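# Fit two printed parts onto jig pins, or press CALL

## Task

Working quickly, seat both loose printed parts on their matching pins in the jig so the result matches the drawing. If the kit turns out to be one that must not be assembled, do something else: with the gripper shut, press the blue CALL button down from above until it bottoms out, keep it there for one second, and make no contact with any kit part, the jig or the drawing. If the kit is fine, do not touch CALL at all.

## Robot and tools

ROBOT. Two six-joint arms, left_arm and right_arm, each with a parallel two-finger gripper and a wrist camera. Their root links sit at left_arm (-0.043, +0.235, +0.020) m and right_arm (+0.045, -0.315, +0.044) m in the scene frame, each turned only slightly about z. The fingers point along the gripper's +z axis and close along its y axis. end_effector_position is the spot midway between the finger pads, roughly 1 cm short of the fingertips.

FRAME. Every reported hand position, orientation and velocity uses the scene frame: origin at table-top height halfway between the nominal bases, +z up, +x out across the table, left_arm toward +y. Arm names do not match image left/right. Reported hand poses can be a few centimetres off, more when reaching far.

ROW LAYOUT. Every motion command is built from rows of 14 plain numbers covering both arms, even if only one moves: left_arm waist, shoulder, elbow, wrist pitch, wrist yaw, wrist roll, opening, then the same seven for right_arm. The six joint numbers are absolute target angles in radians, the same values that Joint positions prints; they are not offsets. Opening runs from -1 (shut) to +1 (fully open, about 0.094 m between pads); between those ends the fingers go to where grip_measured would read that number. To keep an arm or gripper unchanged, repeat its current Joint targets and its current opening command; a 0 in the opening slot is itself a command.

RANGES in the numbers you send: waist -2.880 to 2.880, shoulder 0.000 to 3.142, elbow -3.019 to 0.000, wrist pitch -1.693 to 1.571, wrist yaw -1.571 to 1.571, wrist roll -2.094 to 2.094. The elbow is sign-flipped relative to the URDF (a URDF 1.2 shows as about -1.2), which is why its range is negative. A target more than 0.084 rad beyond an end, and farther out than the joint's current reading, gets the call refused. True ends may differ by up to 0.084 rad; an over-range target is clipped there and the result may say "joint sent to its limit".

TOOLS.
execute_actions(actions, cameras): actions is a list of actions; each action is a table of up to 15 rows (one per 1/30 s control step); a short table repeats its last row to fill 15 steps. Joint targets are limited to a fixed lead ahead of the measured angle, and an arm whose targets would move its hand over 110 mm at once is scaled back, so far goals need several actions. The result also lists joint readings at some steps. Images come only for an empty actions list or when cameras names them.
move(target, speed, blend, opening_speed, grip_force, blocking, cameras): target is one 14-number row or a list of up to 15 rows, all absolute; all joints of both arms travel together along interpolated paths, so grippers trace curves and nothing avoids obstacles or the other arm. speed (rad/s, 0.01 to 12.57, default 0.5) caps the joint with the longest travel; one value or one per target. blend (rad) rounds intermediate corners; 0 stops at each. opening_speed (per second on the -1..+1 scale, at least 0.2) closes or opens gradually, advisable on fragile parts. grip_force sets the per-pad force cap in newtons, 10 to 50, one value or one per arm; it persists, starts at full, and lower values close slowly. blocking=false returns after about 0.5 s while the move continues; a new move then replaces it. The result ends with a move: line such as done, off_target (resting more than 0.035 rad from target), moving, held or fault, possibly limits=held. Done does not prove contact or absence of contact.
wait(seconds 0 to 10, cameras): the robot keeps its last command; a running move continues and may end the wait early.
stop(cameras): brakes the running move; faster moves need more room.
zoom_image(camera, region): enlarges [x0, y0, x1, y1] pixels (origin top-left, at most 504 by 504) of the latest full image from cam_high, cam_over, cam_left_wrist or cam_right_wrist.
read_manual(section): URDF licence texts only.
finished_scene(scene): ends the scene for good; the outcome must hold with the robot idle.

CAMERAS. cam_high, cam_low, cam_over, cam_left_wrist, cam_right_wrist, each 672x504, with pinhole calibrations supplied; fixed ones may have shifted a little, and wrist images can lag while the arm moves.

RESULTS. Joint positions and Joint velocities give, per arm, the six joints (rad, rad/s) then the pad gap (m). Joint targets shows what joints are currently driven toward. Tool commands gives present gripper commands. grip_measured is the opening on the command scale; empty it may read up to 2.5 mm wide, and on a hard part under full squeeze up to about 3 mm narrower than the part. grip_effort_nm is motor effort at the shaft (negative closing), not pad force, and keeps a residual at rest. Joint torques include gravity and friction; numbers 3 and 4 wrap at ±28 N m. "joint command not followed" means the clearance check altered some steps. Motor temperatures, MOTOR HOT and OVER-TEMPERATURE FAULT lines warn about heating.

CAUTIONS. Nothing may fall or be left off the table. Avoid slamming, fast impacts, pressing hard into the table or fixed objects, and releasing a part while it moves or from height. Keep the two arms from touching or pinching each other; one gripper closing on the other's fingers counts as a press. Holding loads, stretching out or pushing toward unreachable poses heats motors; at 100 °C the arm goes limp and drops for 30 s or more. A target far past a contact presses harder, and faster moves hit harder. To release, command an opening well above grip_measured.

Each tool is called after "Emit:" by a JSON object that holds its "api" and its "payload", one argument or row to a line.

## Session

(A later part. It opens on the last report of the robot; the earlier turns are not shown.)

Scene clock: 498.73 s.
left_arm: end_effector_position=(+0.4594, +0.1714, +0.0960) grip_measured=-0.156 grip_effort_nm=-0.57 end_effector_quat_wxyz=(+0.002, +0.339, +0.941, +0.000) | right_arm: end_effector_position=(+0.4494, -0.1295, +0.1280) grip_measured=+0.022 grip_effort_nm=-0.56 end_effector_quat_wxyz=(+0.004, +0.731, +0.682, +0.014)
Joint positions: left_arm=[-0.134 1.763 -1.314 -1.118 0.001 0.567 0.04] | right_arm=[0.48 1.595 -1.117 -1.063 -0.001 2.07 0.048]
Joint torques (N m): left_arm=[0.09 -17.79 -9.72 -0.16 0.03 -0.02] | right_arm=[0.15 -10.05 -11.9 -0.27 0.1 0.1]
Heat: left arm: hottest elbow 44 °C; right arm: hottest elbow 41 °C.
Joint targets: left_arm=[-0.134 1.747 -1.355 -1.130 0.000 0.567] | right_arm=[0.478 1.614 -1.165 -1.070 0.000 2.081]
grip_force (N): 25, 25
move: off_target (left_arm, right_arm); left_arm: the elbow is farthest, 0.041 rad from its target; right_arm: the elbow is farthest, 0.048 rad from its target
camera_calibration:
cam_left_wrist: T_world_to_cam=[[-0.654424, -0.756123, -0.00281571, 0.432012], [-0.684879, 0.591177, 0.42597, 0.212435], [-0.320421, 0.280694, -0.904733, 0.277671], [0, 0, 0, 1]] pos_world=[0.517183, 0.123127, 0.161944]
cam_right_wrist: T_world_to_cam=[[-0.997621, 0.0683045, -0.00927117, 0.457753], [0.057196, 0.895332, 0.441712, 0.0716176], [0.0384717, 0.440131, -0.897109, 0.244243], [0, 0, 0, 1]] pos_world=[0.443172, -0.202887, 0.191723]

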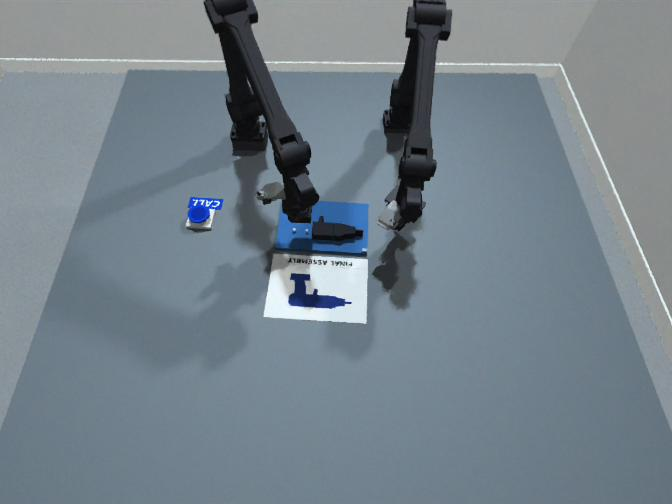

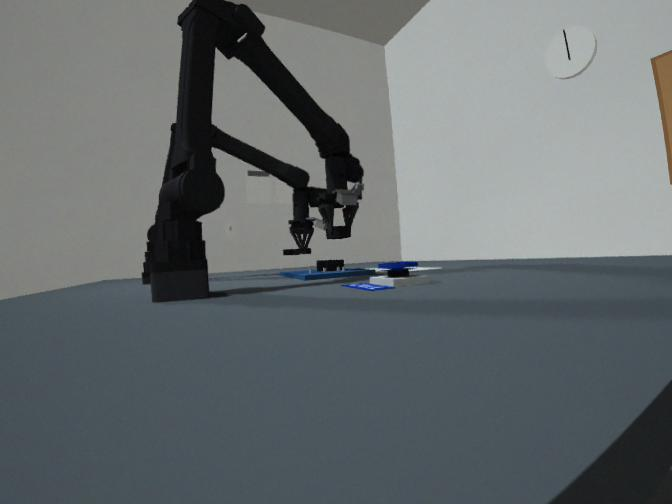

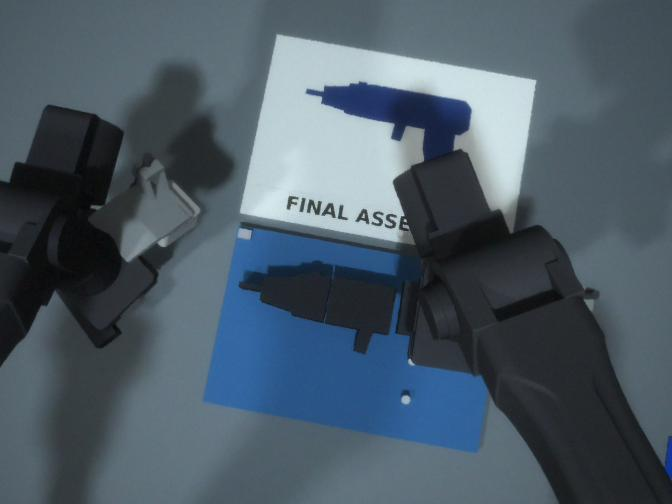

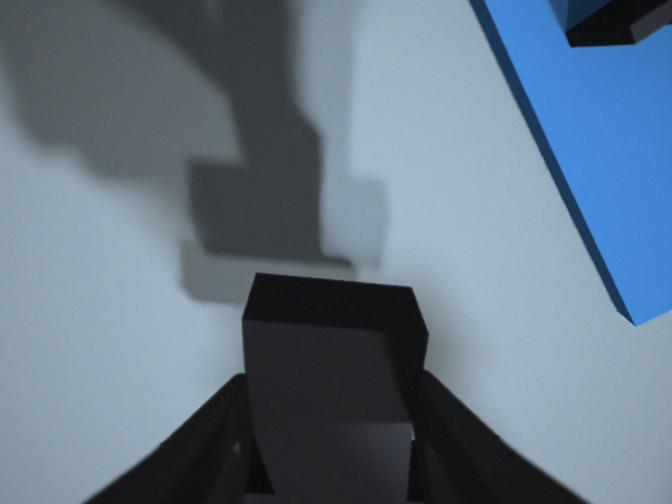

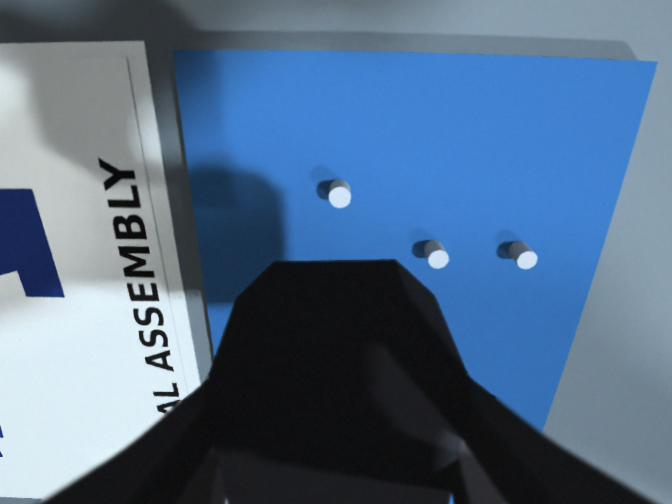

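Emit:
{"api": "move", "payload": {
  "target": [-0.134,1.747,-1.355,-1.13,0,0.567,-0.45,0.478,1.722,-1.045,-0.905,0,2.115,-0.25],
  "speed": 0.4,
  "cameras": ["cam_low","cam_over","cam_right_wrist"]
}}

Emit:
{"api": "zoom_image", "payload": {
  "camera": "cam_low",
  "region": [260, 200, 400, 300]
}}

Emit:
{"api": "zoom_image", "payload": {
  "camera": "cam_over",
  "region": [300, 240, 500, 440]
}}

Scene clock: 598.60 s.
left_arm: end_effector_position=(+0.4594, +0.1714, +0.0960) grip_measured=-0.156 grip_effort_nm=-0.57 end_effector_quat_wxyz=(+0.002, +0.339, +0.941, +0.000) | right_arm: end_effector_position=(+0.4413, -0.1332, +0.0508) grip_measured=+0.022 grip_effort_nm=-0.56 end_effector_quat_wxyz=(-0.004, +0.734, +0.679, -0.011)
Joint positions: left_arm=[-0.134 1.763 -1.314 -1.118 0.001 0.567 0.04] | right_arm=[0.48 1.72 -1.039 -0.912 -0.001 2.079 0.048]
Joint torques (N m): left_arm=[0.32 -17.9 -9.72 -0.13 0.03 -0.02] | right_arm=[0.26 -11.99 -7.45 0.24 0.1 0.12]
Motor temperatures (°C): left_arm=[30 36 55 27 27 25 27] | right_arm=[31 30 48 27 25 25 28]
Heat: left arm: hottest elbow 55 °C; right arm: hottest elbow 48 °C.
Joint targets: left_arm=[-0.134 1.747 -1.355 -1.130 0.000 0.567] | right_arm=[0.478 1.722 -1.045 -0.905 0.000 2.089]
joint sent to its limit (right arm) — the wrist roll, upper limit.
grip_force (N): 25, 25
move: off_target (left_arm, right_arm); left_arm: the elbow is farthest, 0.041 rad from its target; right_arm: the wrist roll is farthest, 0.036 rad from its target
camera_calibration:
cam_right_wrist: T_world_to_cam=[[-0.996356, 0.077374, 0.0358919, 0.447551], [0.0852934, 0.903927, 0.419096, 0.0994107], [-0.0000165076, 0.42063, -0.907232, 0.191871], [0, 0, 0, 1]] pos_world=[0.437444, -0.205196, 0.116345]
Images, in order (width x height): cam_low 672x504, cam_over 672x504, cam_right_wrist 672x504.

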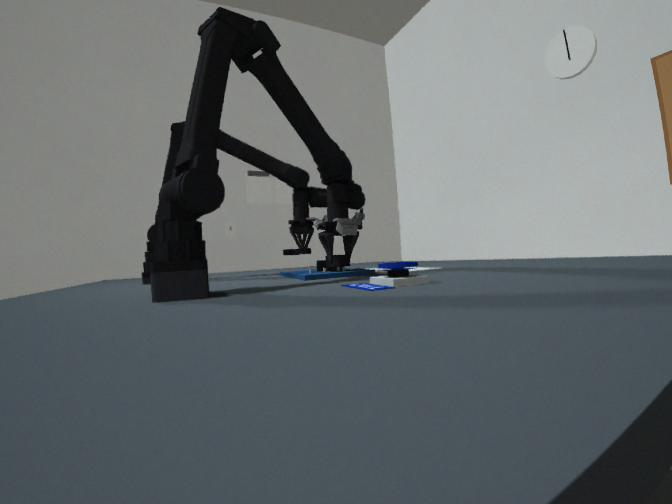

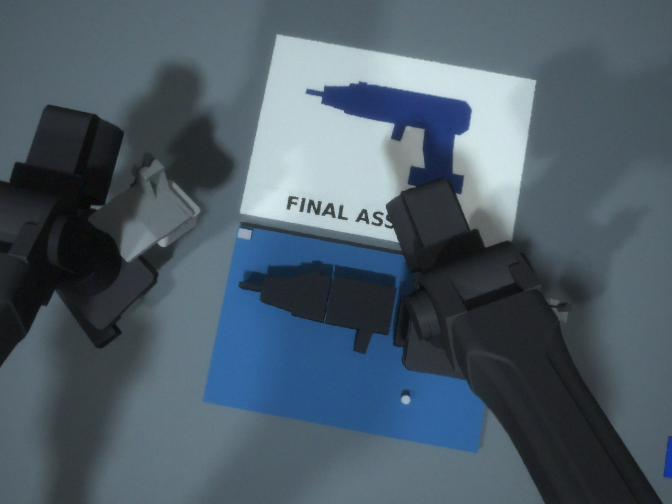

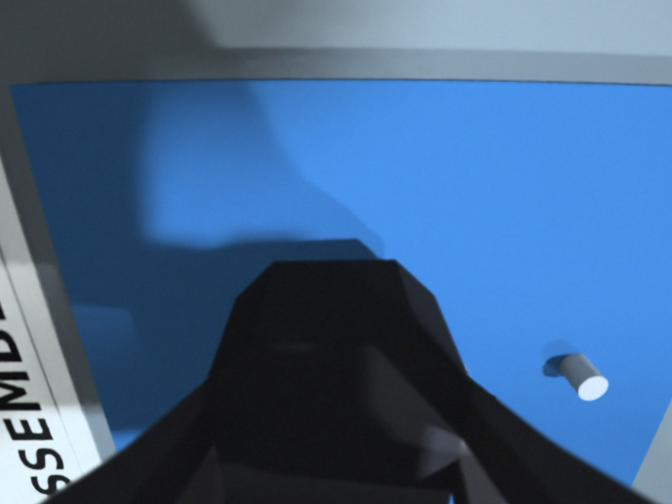

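Scaled by 3.600 from the camera's 672x504 image, which has a finer 960x720 frame.

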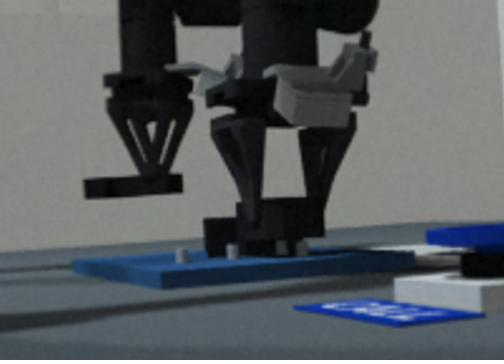

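Scaled by 2.520 from the camera's 672x504 image, which has a finer 960x720 frame.

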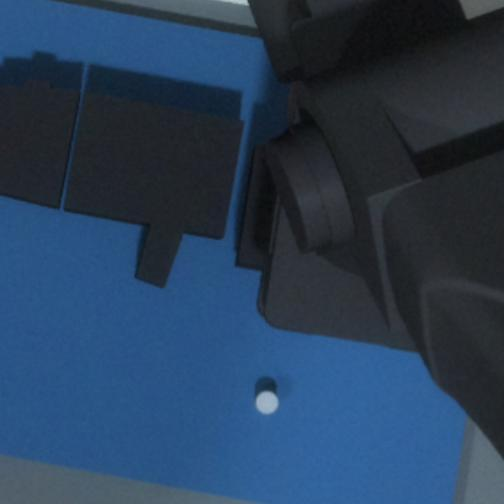

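Emit:
{"api": "zoom_image", "payload": {
  "camera": "cam_over",
  "region": [370, 270, 430, 360]
}}

Emit:
{"api": "zoom_image", "payload": {
  "camera": "cam_right_wrist",
  "region": [172, 60, 672, 300]
}}

Scaled by 5.600 from the camera's 672x504 image, which has a finer 960x720 frame.

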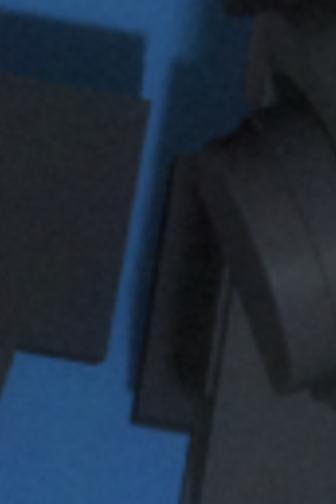

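Scaled by 1.008 from the camera's 672x504 image, which has a finer 960x720 frame.

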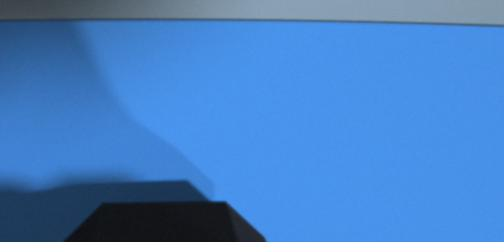

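Emit:
{"api": "move", "payload": {
  "target": [-0.134,1.747,-1.355,-1.13,0,0.567,-0.45,0.474,1.714,-1.1,-0.909,0,2.1,-0.25],
  "speed": 0.3,
  "cameras": ["cam_over"]
}}

Emit:
{"api": "zoom_image", "payload": {
  "camera": "cam_over",
  "region": [370, 270, 430, 360]
}}

Scene clock: 664.27 s.
left_arm: end_effector_position=(+0.4594, +0.1714, +0.0960) grip_measured=-0.156 grip_effort_nm=-0.58 end_effector_quat_wxyz=(+0.002, +0.339, +0.941, +0.000) | right_arm: end_effector_position=(+0.4504, -0.1290, +0.0569) grip_measured=+0.022 grip_effort_nm=-0.56 end_effector_quat_wxyz=(-0.001, +0.734, +0.679, -0.001)
Joint positions: left_arm=[-0.134 1.763 -1.314 -1.118 0.001 0.567 0.04] | right_arm=[0.48 1.72 -1.059 -0.912 -0.001 2.079 0.048]
Joint torques (N m): left_arm=[0.15 -17.73 -9.77 -0.14 0.02 -0.02] | right_arm=[-0.15 -12.4 -10.43 0.06 0.1 0.12]
Motor temperatures (°C): left_arm=[30 37 56 27 27 25 27] | right_arm=[31 30 44 27 25 25 29]
Heat: left arm: hottest elbow 56 °C; right arm: hottest elbow 44 °C.
Joint targets: left_arm=[-0.134 1.747 -1.355 -1.130 0.000 0.567] | right_arm=[0.474 1.714 -1.100 -0.909 0.000 2.089]
joint sent to its limit (right arm) — the wrist roll, upper limit.
grip_force (N): 25, 25
move: off_target (left_arm, right_arm); left_arm: the elbow is farthest, 0.041 rad from its target; right_arm: the elbow is farthest, 0.041 rad from its target
Images, in order (width x height): cam_over 672x504.

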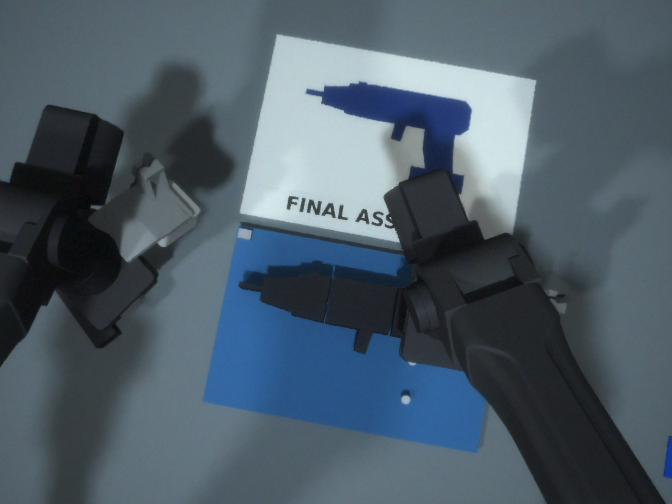

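Scaled by 5.600 from the camera's 672x504 image, which has a finer 960x720 frame.

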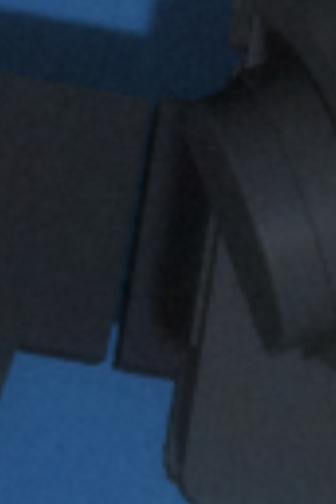

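Emit:
{"api": "move", "payload": {
  "target": [-0.134,1.747,-1.355,-1.13,0,0.567,-0.45,0.465,1.735,-1.055,-0.884,0,2.1,-0.25],
  "speed": 0.3,
  "cameras": ["cam_over"]
}}

Emit:
{"api": "zoom_image", "payload": {
  "camera": "cam_over",
  "region": [370, 270, 430, 360]
}}

Scene clock: 686.07 s.
left_arm: end_effector_position=(+0.4594, +0.1714, +0.0960) grip_measured=-0.156 grip_effort_nm=-0.57 end_effector_quat_wxyz=(+0.002, +0.339, +0.941, +0.000) | right_arm: end_effector_position=(+0.4558, -0.1290, +0.0569) grip_measured=+0.022 grip_effort_nm=-0.56 end_effector_quat_wxyz=(+0.003, +0.736, +0.677, +0.009)
Joint positions: left_arm=[-0.134 1.763 -1.314 -1.118 0.001 0.567 0.04] | right_arm=[0.475 1.72 -1.059 -0.892 -0.001 2.079 0.048]
Joint torques (N m): left_arm=[0.15 -18.02 -9.72 -0.1 0.02 -0.03] | right_arm=[-0.38 -11.05 -6.76 0.28 0.1 0.11]
Motor temperatures (°C): left_arm=[30 37 56 27 27 25 27] | right_arm=[31 30 48 27 25 25 29]
Heat: left arm: hottest elbow 56 °C; right arm: hottest elbow 48 °C.
Joint targets: left_arm=[-0.134 1.747 -1.355 -1.130 0.000 0.567] | right_arm=[0.465 1.735 -1.055 -0.884 0.000 2.089]
joint sent to its limit (right arm) — the wrist roll, upper limit.
grip_force (N): 25, 25
move: off_target (left_arm); left_arm: the elbow is farthest, 0.041 rad from its target
Images, in order (width x height): cam_over 672x504.

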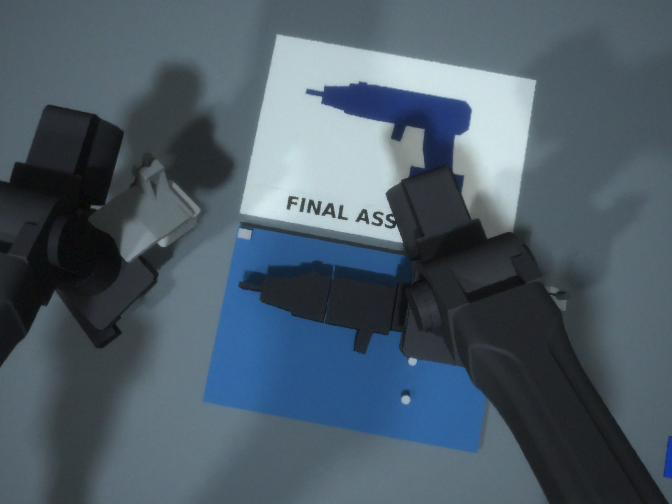

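Scaled by 5.600 from the camera's 672x504 image, which has a finer 960x720 frame.

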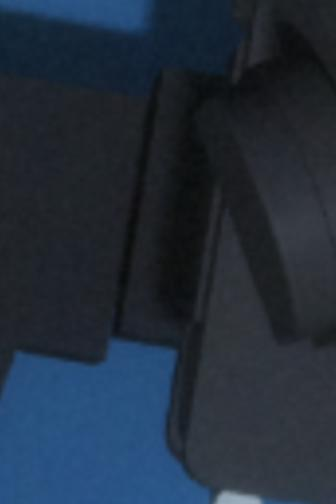

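Emit:
{"api": "move", "payload": {
  "target": [
    [-0.134,1.747,-1.355,-1.13,0,0.567,-0.45,0.467,1.675,-1.12,-0.96,0,2.1,-0.25],
    [-0.134,1.747,-1.355,-1.13,0,0.567,-0.45,0.467,1.757,-1.044,-0.855,0,2.1,-0.25]
  ],
  "speed": [0.3,0.12],
  "cameras": ["cam_over","cam_low"]
}}

Emit:
{"api": "zoom_image", "payload": {
  "camera": "cam_over",
  "region": [370, 270, 430, 360]
}}

Emit:
{"api": "zoom_image", "payload": {
  "camera": "cam_low",
  "region": [290, 220, 390, 300]
}}

Scene clock: 712.00 s.
left_arm: end_effector_position=(+0.4594, +0.1714, +0.0960) grip_measured=-0.156 grip_effort_nm=-0.57 end_effector_quat_wxyz=(+0.002, +0.339, +0.941, +0.000) | right_arm: end_effector_position=(+0.4638, -0.1242, +0.0650) grip_measured=+0.022 grip_effort_nm=-0.56 end_effector_quat_wxyz=(+0.006, +0.735, +0.677, +0.028)
Joint positions: left_arm=[-0.134 1.763 -1.314 -1.118 0.001 0.567 0.04] | right_arm=[0.475 1.707 -1.066 -0.875 -0.007 2.079 0.048]
Joint torques (N m): left_arm=[0.15 -17.85 -9.68 -0.13 0.03 -0.01] | right_arm=[-0.26 -8.53 -5.45 0.79 0.32 0.11]
Motor temperatures (°C): left_arm=[30 37 56 27 26 25 27] | right_arm=[31 31 46 27 25 25 29]
Heat: left arm: hottest elbow 56 °C; right arm: hottest elbow 46 °C.
Joint targets: left_arm=[-0.134 1.747 -1.355 -1.130 0.000 0.567] | right_arm=[0.467 1.757 -1.044 -0.855 0.000 2.089]
joint sent to its limit (right arm) — the wrist roll, upper limit.
grip_force (N): 25, 25
move: off_target (left_arm, right_arm); joint sent to its limit at target 1; left_arm: the elbow is farthest, 0.041 rad from its target; right_arm: the shoulder is farthest, 0.050 rad from its target
Images, in order (width x height): cam_low 672x504, cam_over 672x504.

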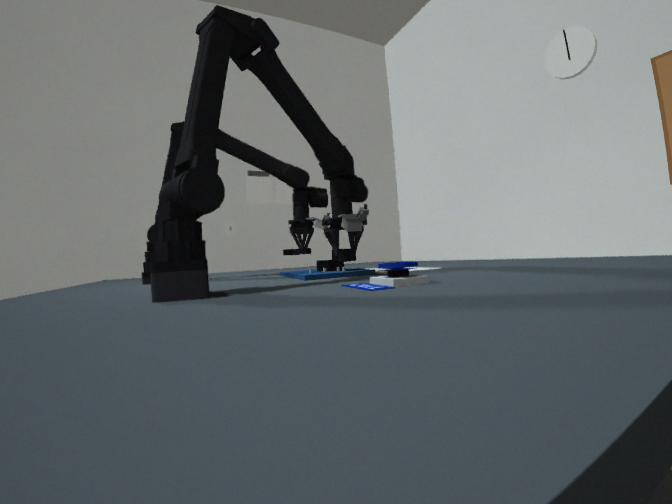

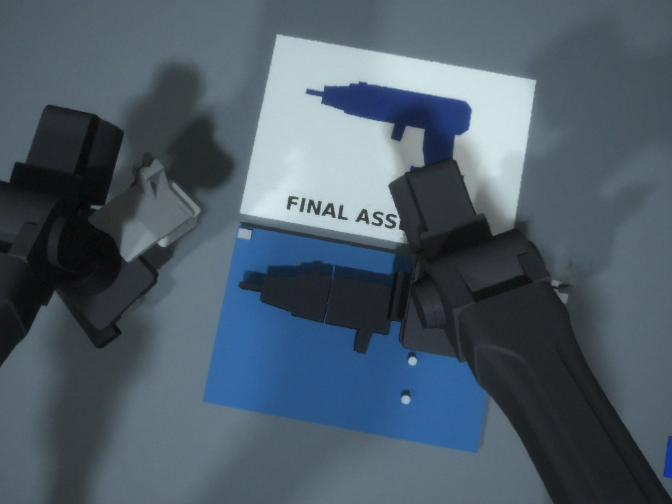

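Scaled by 5.600 from the camera's 672x504 image, which has a finer 960x720 frame.

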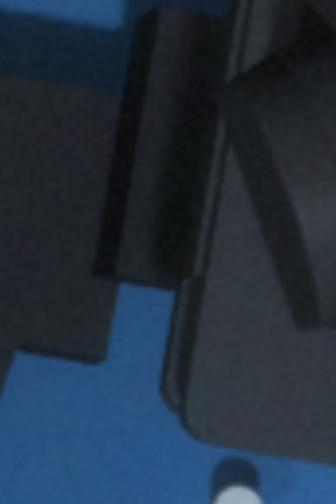

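Scaled by 5.040 from the camera's 672x504 image, which has a finer 960x720 frame.

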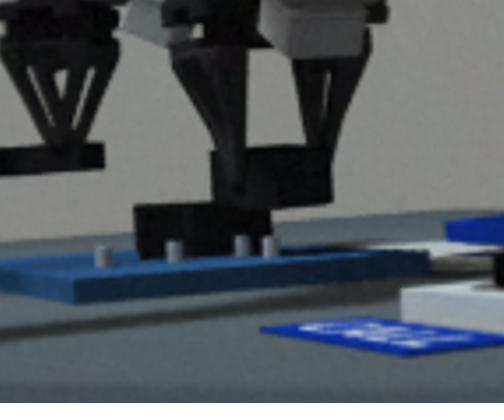

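Emit:
{"api": "move", "payload": {
  "target": [
    [-0.134,1.747,-1.355,-1.13,0,0.567,-0.45,0.461,1.625,-1.16,-1.06,0,2.1,-0.25],
    [-0.134,1.747,-1.355,-1.13,0,0.567,-0.45,0.461,1.744,-1.056,-0.888,0,2.1,-0.25]
  ],
  "speed": [0.3,0.3],
  "cameras": ["cam_over","cam_right_wrist"]
}}

Emit:
{"api": "zoom_image", "payload": {
  "camera": "cam_over",
  "region": [370, 270, 430, 360]
}}

Scene clock: 753.23 s.
left_arm: end_effector_position=(+0.4594, +0.1714, +0.0960) grip_measured=-0.156 grip_effort_nm=-0.57 end_effector_quat_wxyz=(+0.002, +0.339, +0.941, +0.000) | right_arm: end_effector_position=(+0.4508, -0.1330, +0.0472) grip_measured=+0.022 grip_effort_nm=-0.56 end_effector_quat_wxyz=(-0.003, +0.738, +0.675, -0.004)
Joint positions: left_arm=[-0.134 1.763 -1.314 -1.118 0.001 0.567 0.04] | right_arm=[0.471 1.738 -1.053 -0.895 -0.002 2.082 0.048]
Joint torques (N m): left_arm=[0.09 -17.85 -9.74 -0.2 0.03 -0.02] | right_arm=[-0.44 -11.75 -7.15 0.18 0.15 0.09]
Motor temperatures (°C): left_arm=[30 37 57 27 26 25 28] | right_arm=[30 30 42 27 25 25 29]
Heat: left arm: hottest elbow 57 °C; right arm: hottest elbow 42 °C.
Joint targets: left_arm=[-0.134 1.747 -1.355 -1.130 0.000 0.567] | right_arm=[0.461 1.744 -1.056 -0.888 0.000 2.089]
joint sent to its limit (right arm) — the wrist roll, upper limit.
grip_force (N): 25, 25
move: off_target (left_arm); joint sent to its limit at target 1; left_arm: the elbow is farthest, 0.041 rad from its target
camera_calibration:
cam_right_wrist: T_world_to_cam=[[-0.995639, 0.0897003, 0.0256439, 0.458936], [0.0920601, 0.900073, 0.425902, 0.0960695], [0.0151222, 0.426405, -0.904406, 0.182355], [0, 0, 0, 1]] pos_world=[0.445333, -0.205394, 0.112238]
Images, in order (width x height): cam_over 672x504, cam_right_wrist 672x504.

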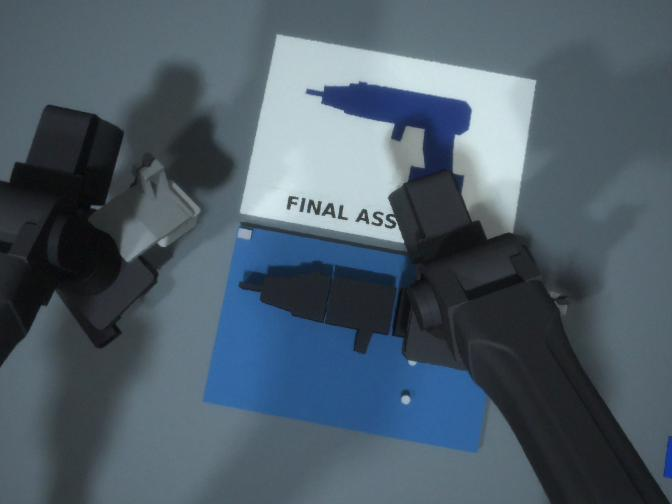

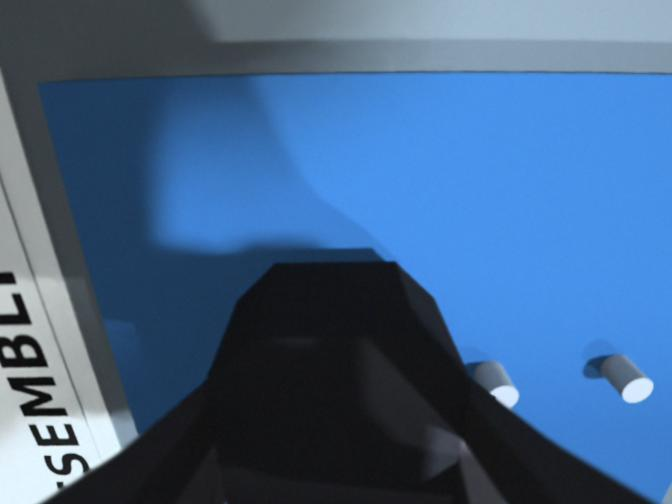

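Scaled by 5.600 from the camera's 672x504 image, which has a finer 960x720 frame.

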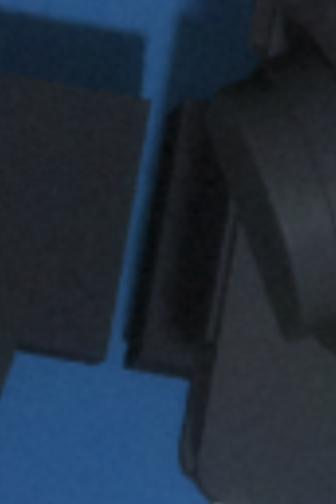

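Emit:
{"api": "move", "payload": {
  "target": [
    [-0.134,1.747,-1.355,-1.13,0,0.567,-0.45,0.475,1.64,-1.15,-1.04,0,2.1,-0.25],
    [-0.134,1.747,-1.355,-1.13,0,0.567,-0.45,0.488,1.723,-1.063,-0.92,0,2.1,-0.25],
    [-0.134,1.747,-1.355,-1.13,0,0.567,-0.45,0.488,1.756,-1.043,-0.854,0,2.1,-0.25]
  ],
  "speed": [0.4,0.3,0.15],
  "blend": 0.02,
  "cameras": ["cam_over","cam_low"]
}}

Emit:
{"api": "zoom_image", "payload": {
  "camera": "cam_over",
  "region": [370, 270, 430, 360]
}}

Emit:
{"api": "zoom_image", "payload": {
  "camera": "cam_low",
  "region": [290, 220, 390, 300]
}}

Scene clock: 826.27 s.
left_arm: end_effector_position=(+0.4594, +0.1714, +0.0960) grip_measured=-0.156 grip_effort_nm=-0.58 end_effector_quat_wxyz=(+0.002, +0.339, +0.941, +0.000) | right_arm: end_effector_position=(+0.4549, -0.1278, +0.0492) grip_measured=+0.022 grip_effort_nm=-0.56 end_effector_quat_wxyz=(+0.003, +0.736, +0.677, +0.010)
Joint positions: left_arm=[-0.134 1.763 -1.314 -1.118 0.001 0.567 0.04] | right_arm=[0.478 1.731 -1.05 -0.869 -0.001 2.082 0.048]
Joint torques (N m): left_arm=[0.32 -17.9 -9.72 -0.14 0.01 -0.02] | right_arm=[1.14 -10.34 -6.45 0.54 0.11 0.1]
Motor temperatures (°C): left_arm=[30 37 57 27 26 25 28] | right_arm=[30 32 44 27 25 25 29]
Heat: left arm: hottest elbow 57 °C; right arm: hottest elbow 44 °C.
Joint targets: left_arm=[-0.134 1.747 -1.355 -1.130 0.000 0.567] | right_arm=[0.488 1.756 -1.043 -0.854 0.000 2.089]
joint sent to its limit (right arm) — the wrist roll, upper limit.
grip_force (N): 25, 25
move: off_target (left_arm); joint sent to its limit at targets 1 and 2; left_arm: the elbow is farthest, 0.041 rad from its target
Images, in order (width x height): cam_low 672x504, cam_over 672x504.

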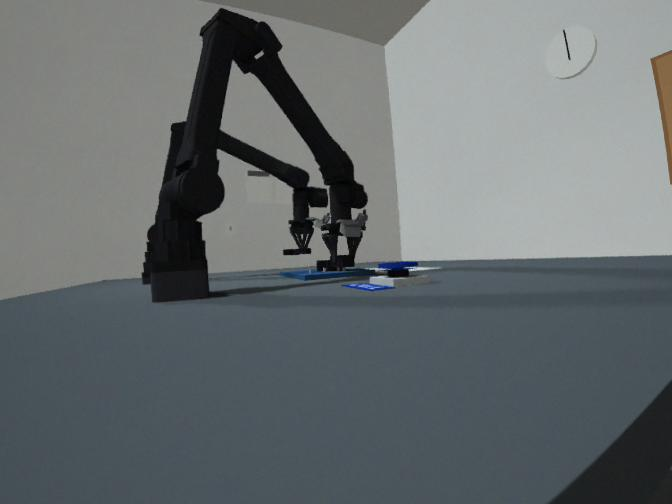

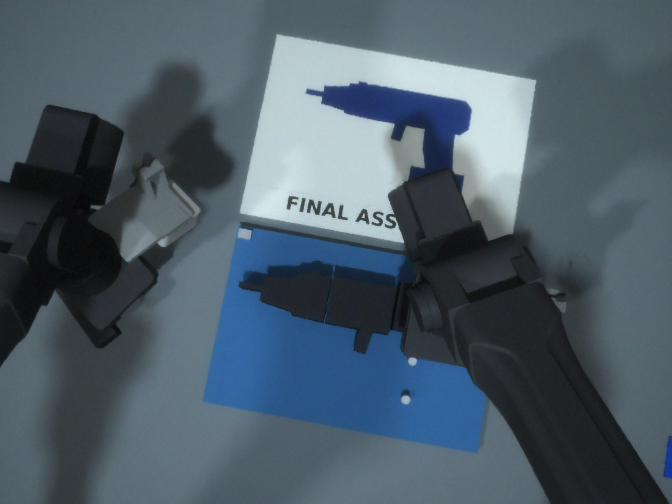

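Scaled by 5.600 from the camera's 672x504 image, which has a finer 960x720 frame.

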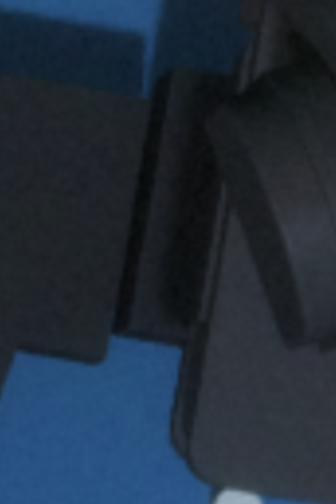

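Scaled by 5.040 from the camera's 672x504 image, which has a finer 960x720 frame.

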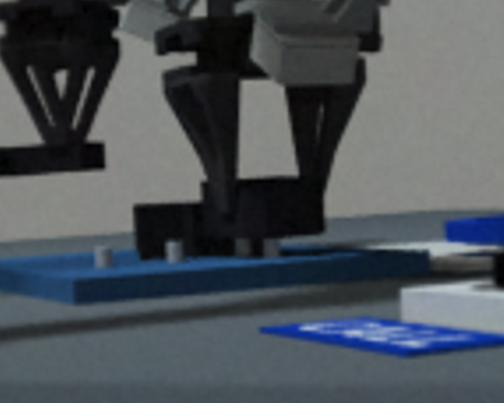

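Emit:
{"api": "move", "payload": {
  "target": [
    [-0.134,1.747,-1.355,-1.13,0,0.567,-0.45,0.48,1.63,-1.16,-1.05,0,2.1,-0.25],
    [-0.134,1.747,-1.355,-1.13,0,0.567,-0.45,0.4903,1.725,-1.059,-0.901,0,2.1,-0.25]
  ],
  "speed": [0.4,0.3],
  "cameras": ["cam_over"]
}}

Emit:
{"api": "zoom_image", "payload": {
  "camera": "cam_over",
  "region": [370, 270, 430, 360]
}}

Scene clock: 859.37 s.
left_arm: end_effector_position=(+0.4594, +0.1714, +0.0960) grip_measured=-0.156 grip_effort_nm=-0.58 end_effector_quat_wxyz=(+0.002, +0.339, +0.941, +0.000) | right_arm: end_effector_position=(+0.4491, -0.1293, +0.0557) grip_measured=+0.022 grip_effort_nm=-0.56 end_effector_quat_wxyz=(-0.001, +0.735, +0.678, -0.001)
Joint positions: left_arm=[-0.134 1.763 -1.314 -1.118 0.001 0.567 0.04] | right_arm=[0.48 1.719 -1.055 -0.908 -0.001 2.082 0.048]
Joint torques (N m): left_arm=[0.09 -17.9 -9.73 -0.14 0.02 -0.02] | right_arm=[1.14 -11.52 -7.42 0.21 0.12 0.1]
Motor temperatures (°C): left_arm=[30 38 58 27 26 25 28] | right_arm=[30 32 41 27 25 25 29]
Heat: left arm: hottest elbow 58 °C; right arm: hottest elbow 41 °C.
Joint targets: left_arm=[-0.134 1.747 -1.355 -1.130 0.000 0.567] | right_arm=[0.490 1.725 -1.059 -0.901 0.000 2.089]
joint sent to its limit (right arm) — the wrist roll, upper limit.
grip_force (N): 25, 25
move: off_target (left_arm); joint sent to its limit at target 1; left_arm: the elbow is farthest, 0.041 rad from its target
Images, in order (width x height): cam_over 672x504.

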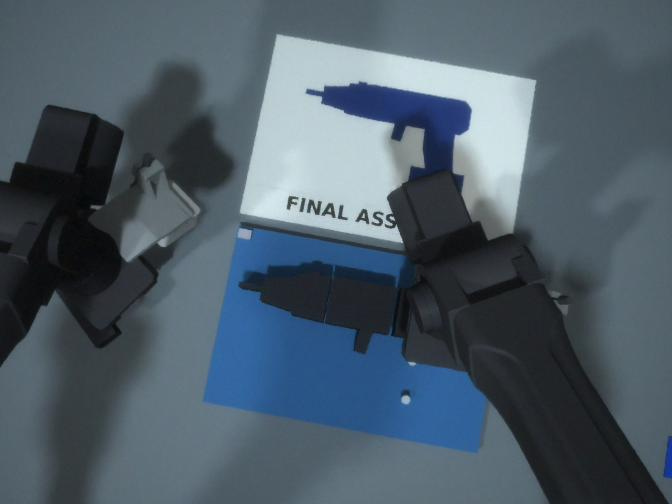

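Scaled by 5.600 from the camera's 672x504 image, which has a finer 960x720 frame.

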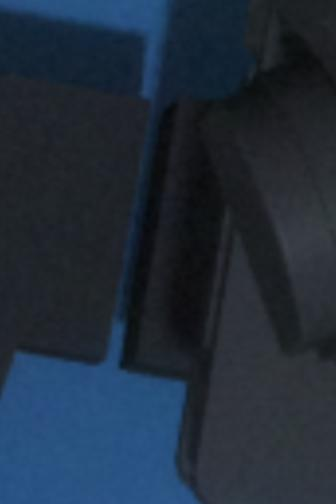

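Emit:
{"api": "move", "payload": {
  "target": [
    [-0.134,1.747,-1.355,-1.13,0,0.567,-0.45,0.495,1.63,-1.16,-1.05,0,2.1,-0.25],
    [-0.134,1.747,-1.355,-1.13,0,0.567,-0.45,0.495,1.722,-1.0625,-0.9067,0,2.1,-0.25],
    [-0.134,1.747,-1.355,-1.13,0,0.567,-0.45,0.495,1.759,-1.044,-0.8535,0,2.1,-0.25]
  ],
  "speed": [0.4,0.3,0.2],
  "blend": [0.02,0.006,0],
  "cameras": ["cam_over","cam_low"]
}}

Emit:
{"api": "zoom_image", "payload": {
  "camera": "cam_over",
  "region": [370, 270, 430, 360]
}}

Emit:
{"api": "zoom_image", "payload": {
  "camera": "cam_low",
  "region": [290, 220, 390, 300]
}}

Scene clock: 878.83 s.
left_arm: end_effector_position=(+0.4594, +0.1714, +0.0960) grip_measured=-0.156 grip_effort_nm=-0.58 end_effector_quat_wxyz=(+0.002, +0.339, +0.941, +0.000) | right_arm: end_effector_position=(+0.4583, -0.1232, +0.0614) grip_measured=+0.022 grip_effort_nm=-0.56 end_effector_quat_wxyz=(+0.006, +0.734, +0.679, +0.019)
Joint positions: left_arm=[-0.134 1.763 -1.314 -1.118 0.001 0.567 0.04] | right_arm=[0.484 1.711 -1.061 -0.881 -0.001 2.082 0.048]
Joint torques (N m): left_arm=[0.15 -17.73 -9.69 -0.16 0.02 -0.03] | right_arm=[1.2 -8.64 -5.81 1.03 0.11 0.09]
Motor temperatures (°C): left_arm=[30 38 58 27 26 25 28] | right_arm=[30 32 42 27 25 25 29]
Heat: left arm: hottest elbow 58 °C; right arm: hottest elbow 42 °C.
Joint targets: left_arm=[-0.134 1.747 -1.355 -1.130 0.000 0.567] | right_arm=[0.495 1.759 -1.044 -0.854 0.000 2.089]
joint sent to its limit (right arm) — the wrist roll, upper limit.
grip_force (N): 25, 25
move: off_target (left_arm, right_arm); joint sent to its limit at targets 1 and 2; left_arm: the elbow is farthest, 0.041 rad from its target; right_arm: the shoulder is farthest, 0.048 rad from its target
Images, in order (width x height): cam_low 672x504, cam_over 672x504.

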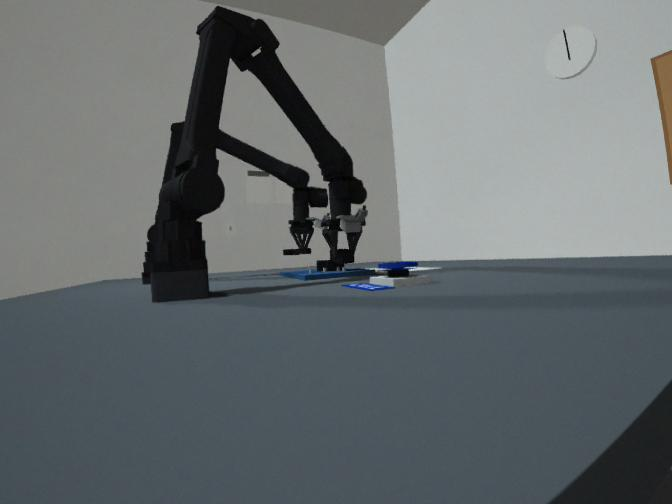

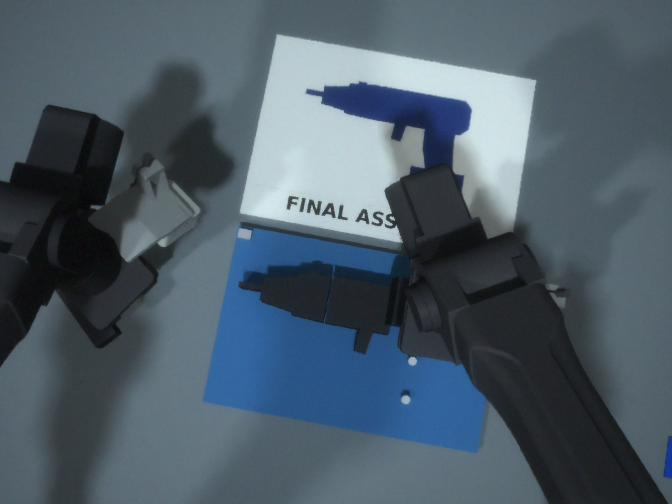

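Scaled by 5.600 from the camera's 672x504 image, which has a finer 960x720 frame.

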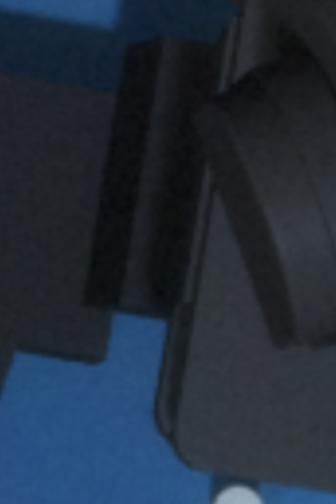

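Scaled by 5.040 from the camera's 672x504 image, which has a finer 960x720 frame.

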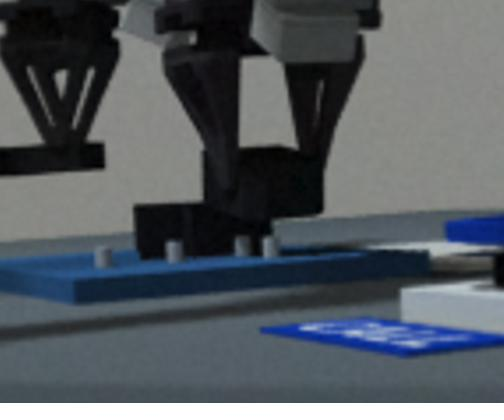

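Emit:
{"api": "move", "payload": {
  "target": [
    [-0.134,1.747,-1.355,-1.13,0,0.567,-0.45,0.461,1.63,-1.16,-1.05,0,2.1,-0.25],
    [-0.134,1.747,-1.355,-1.13,0,0.567,-0.45,0.461,1.7301,-1.0572,-0.8934,0,2.1,-0.25]
  ],
  "speed": [0.4,0.3],
  "cameras": ["cam_over","cam_low","cam_right_wrist"]
}}

Emit:
{"api": "zoom_image", "payload": {
  "camera": "cam_over",
  "region": [370, 270, 430, 360]
}}

Emit:
{"api": "zoom_image", "payload": {
  "camera": "cam_low",
  "region": [290, 220, 390, 300]
}}

Scene clock: 906.83 s.
left_arm: end_effector_position=(+0.4594, +0.1714, +0.0960) grip_measured=-0.156 grip_effort_nm=-0.58 end_effector_quat_wxyz=(+0.002, +0.339, +0.941, +0.000) | right_arm: end_effector_position=(+0.4515, -0.1331, +0.0533) grip_measured=+0.022 grip_effort_nm=-0.56 end_effector_quat_wxyz=(-0.001, +0.739, +0.674, +0.000)
Joint positions: left_arm=[-0.134 1.763 -1.314 -1.118 0.001 0.567 0.04] | right_arm=[0.47 1.724 -1.053 -0.901 -0.001 2.083 0.048]
Joint torques (N m): left_arm=[0.21 -18.02 -9.68 -0.14 0.03 -0.03] | right_arm=[-0.32 -11.58 -7.3 0.21 0.11 0.09]
Motor temperatures (°C): left_arm=[30 38 58 27 26 25 28] | right_arm=[30 31 41 27 25 25 29]
Heat: left arm: hottest elbow 58 °C; right arm: hottest elbow 41 °C.
Joint targets: left_arm=[-0.134 1.747 -1.355 -1.130 0.000 0.567] | right_arm=[0.461 1.730 -1.057 -0.893 0.000 2.089]
joint sent to its limit (right arm) — the wrist roll, upper limit.
grip_force (N): 25, 25
move: off_target (left_arm); joint sent to its limit at target 1; left_arm: the elbow is farthest, 0.041 rad from its target
camera_calibration:
cam_right_wrist: T_world_to_cam=[[-0.99572, 0.0908386, 0.0170585, 0.46019], [0.0893489, 0.898799, 0.429159, 0.0943315], [0.0236521, 0.428847, -0.903068, 0.184226], [0, 0, 0, 1]] pos_world=[0.445435, -0.205593, 0.118035]
Images, in order (width x height): cam_low 672x504, cam_over 672x504, cam_right_wrist 672x504.

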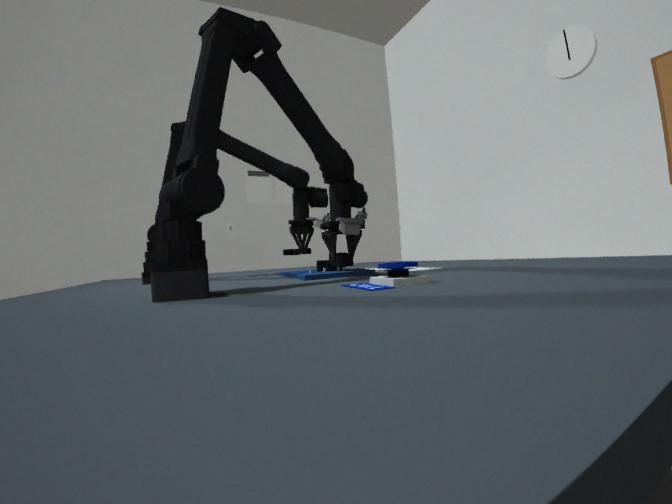

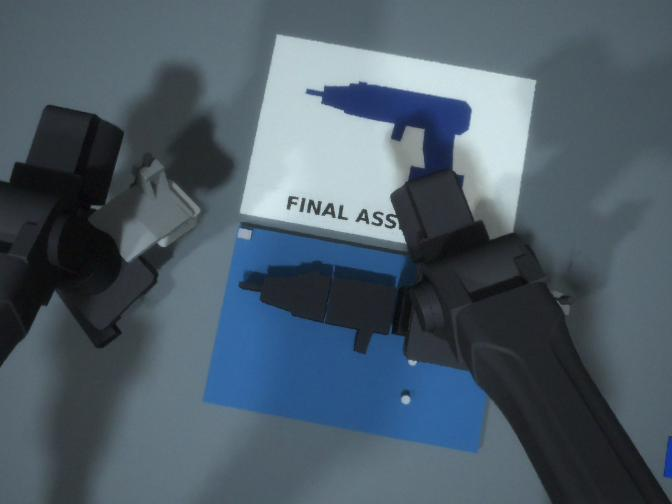

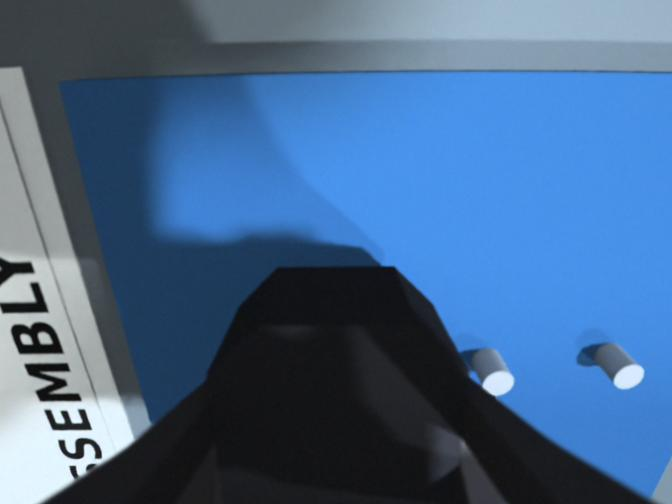

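Scaled by 5.600 from the camera's 672x504 image, which has a finer 960x720 frame.

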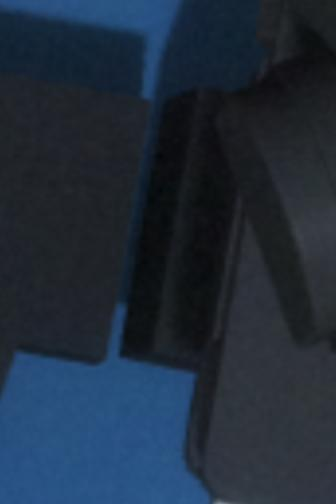

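Scaled by 5.040 from the camera's 672x504 image, which has a finer 960x720 frame.

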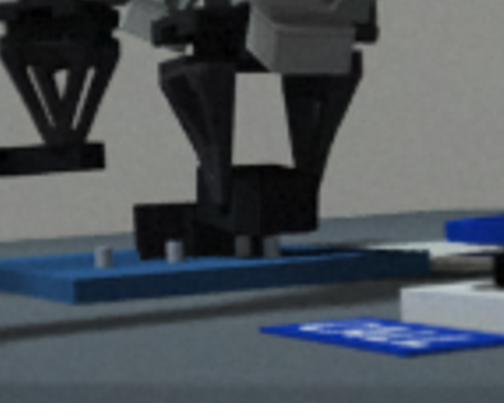

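Emit:
{"api": "move", "payload": {
  "target": [
    [-0.134,1.747,-1.355,-1.13,0,0.567,-0.45,0.461,1.635,-1.15,-1.04,0,2.08,-0.25],
    [-0.134,1.747,-1.355,-1.13,0,0.567,-0.45,0.05,1.635,-1.14,-1.03,0,2.08,-0.25],
    [-0.134,1.747,-1.355,-1.13,0,0.567,-0.45,0.05,1.783,-1.033,-0.822,0,2.08,-0.25]
  ],
  "speed": [0.4,0.6,0.2],
  "blend": [0.03,0,0],
  "cameras": ["cam_low","cam_right_wrist"]
}}

Emit:
{"api": "zoom_image", "payload": {
  "camera": "cam_low",
  "region": [300, 200, 440, 300]
}}

Scene clock: 953.33 s.
left_arm: end_effector_position=(+0.4594, +0.1714, +0.0960) grip_measured=-0.156 grip_effort_nm=-0.57 end_effector_quat_wxyz=(+0.002, +0.339, +0.941, +0.000) | right_arm: end_effector_position=(+0.4926, -0.3192, +0.0291) grip_measured=+0.022 grip_effort_nm=-0.56 end_effector_quat_wxyz=(+0.002, +0.865, +0.501, +0.003)
Joint positions: left_arm=[-0.134 1.763 -1.314 -1.118 0.001 0.567 0.04] | right_arm=[0.041 1.768 -1.034 -0.83 0 2.083 0.048]
Joint torques (N m): left_arm=[0.15 -17.9 -9.73 -0.17 0.03 -0.01] | right_arm=[1.03 -11.05 -6.56 0.25 0.06 0]
Motor temperatures (°C): left_arm=[29 38 58 27 26 25 28] | right_arm=[30 32 44 26 25 25 29]
Heat: left arm: hottest elbow 58 °C; right arm: hottest elbow 44 °C.
Joint targets: left_arm=[-0.134 1.747 -1.355 -1.130 0.000 0.567] | right_arm=[0.050 1.783 -1.033 -0.822 0.000 2.080]
grip_force (N): 25, 25
move: off_target (left_arm); left_arm: the elbow is farthest, 0.041 rad from its target
camera_calibration:
cam_right_wrist: T_world_to_cam=[[-0.867724, 0.496951, 0.0096899, 0.585152], [0.451976, 0.780781, 0.431392, 0.0520022], [0.206815, 0.378709, -0.902113, 0.134946], [0, 0, 0, 1]] pos_world=[0.456338, -0.3825, 0.0936333]
Images, in order (width x height): cam_low 672x504, cam_right_wrist 672x504.

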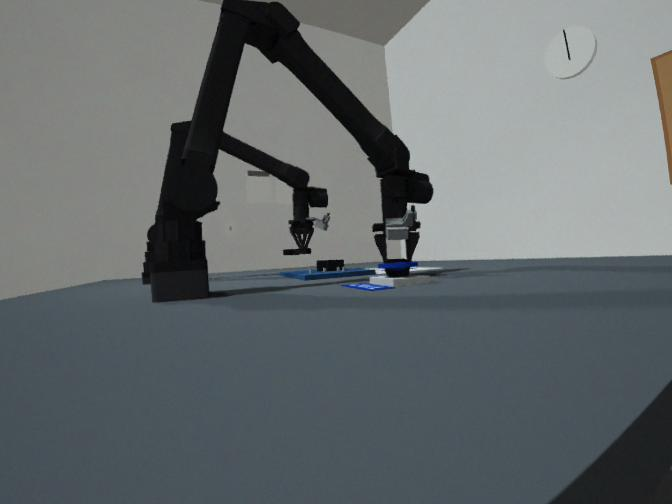

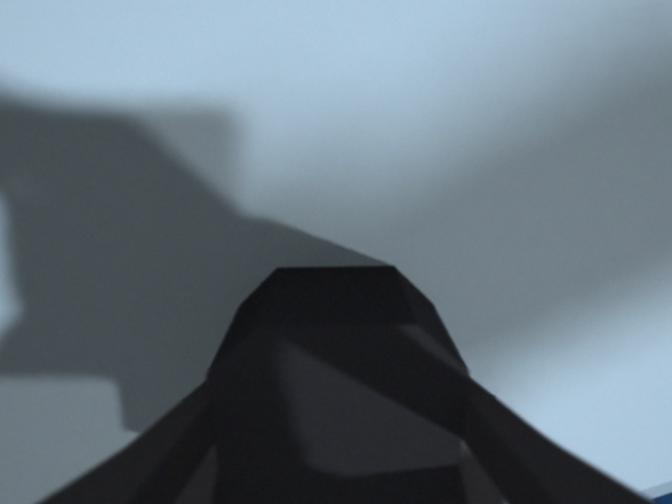

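Scaled by 3.600 from the camera's 672x504 image, which has a finer 960x720 frame.

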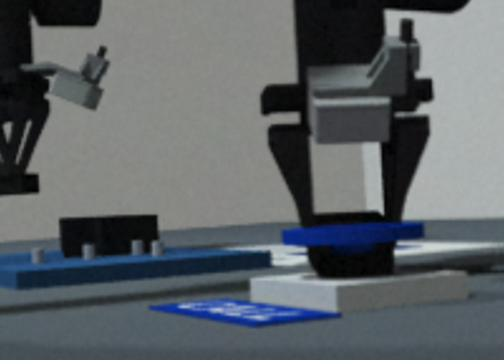

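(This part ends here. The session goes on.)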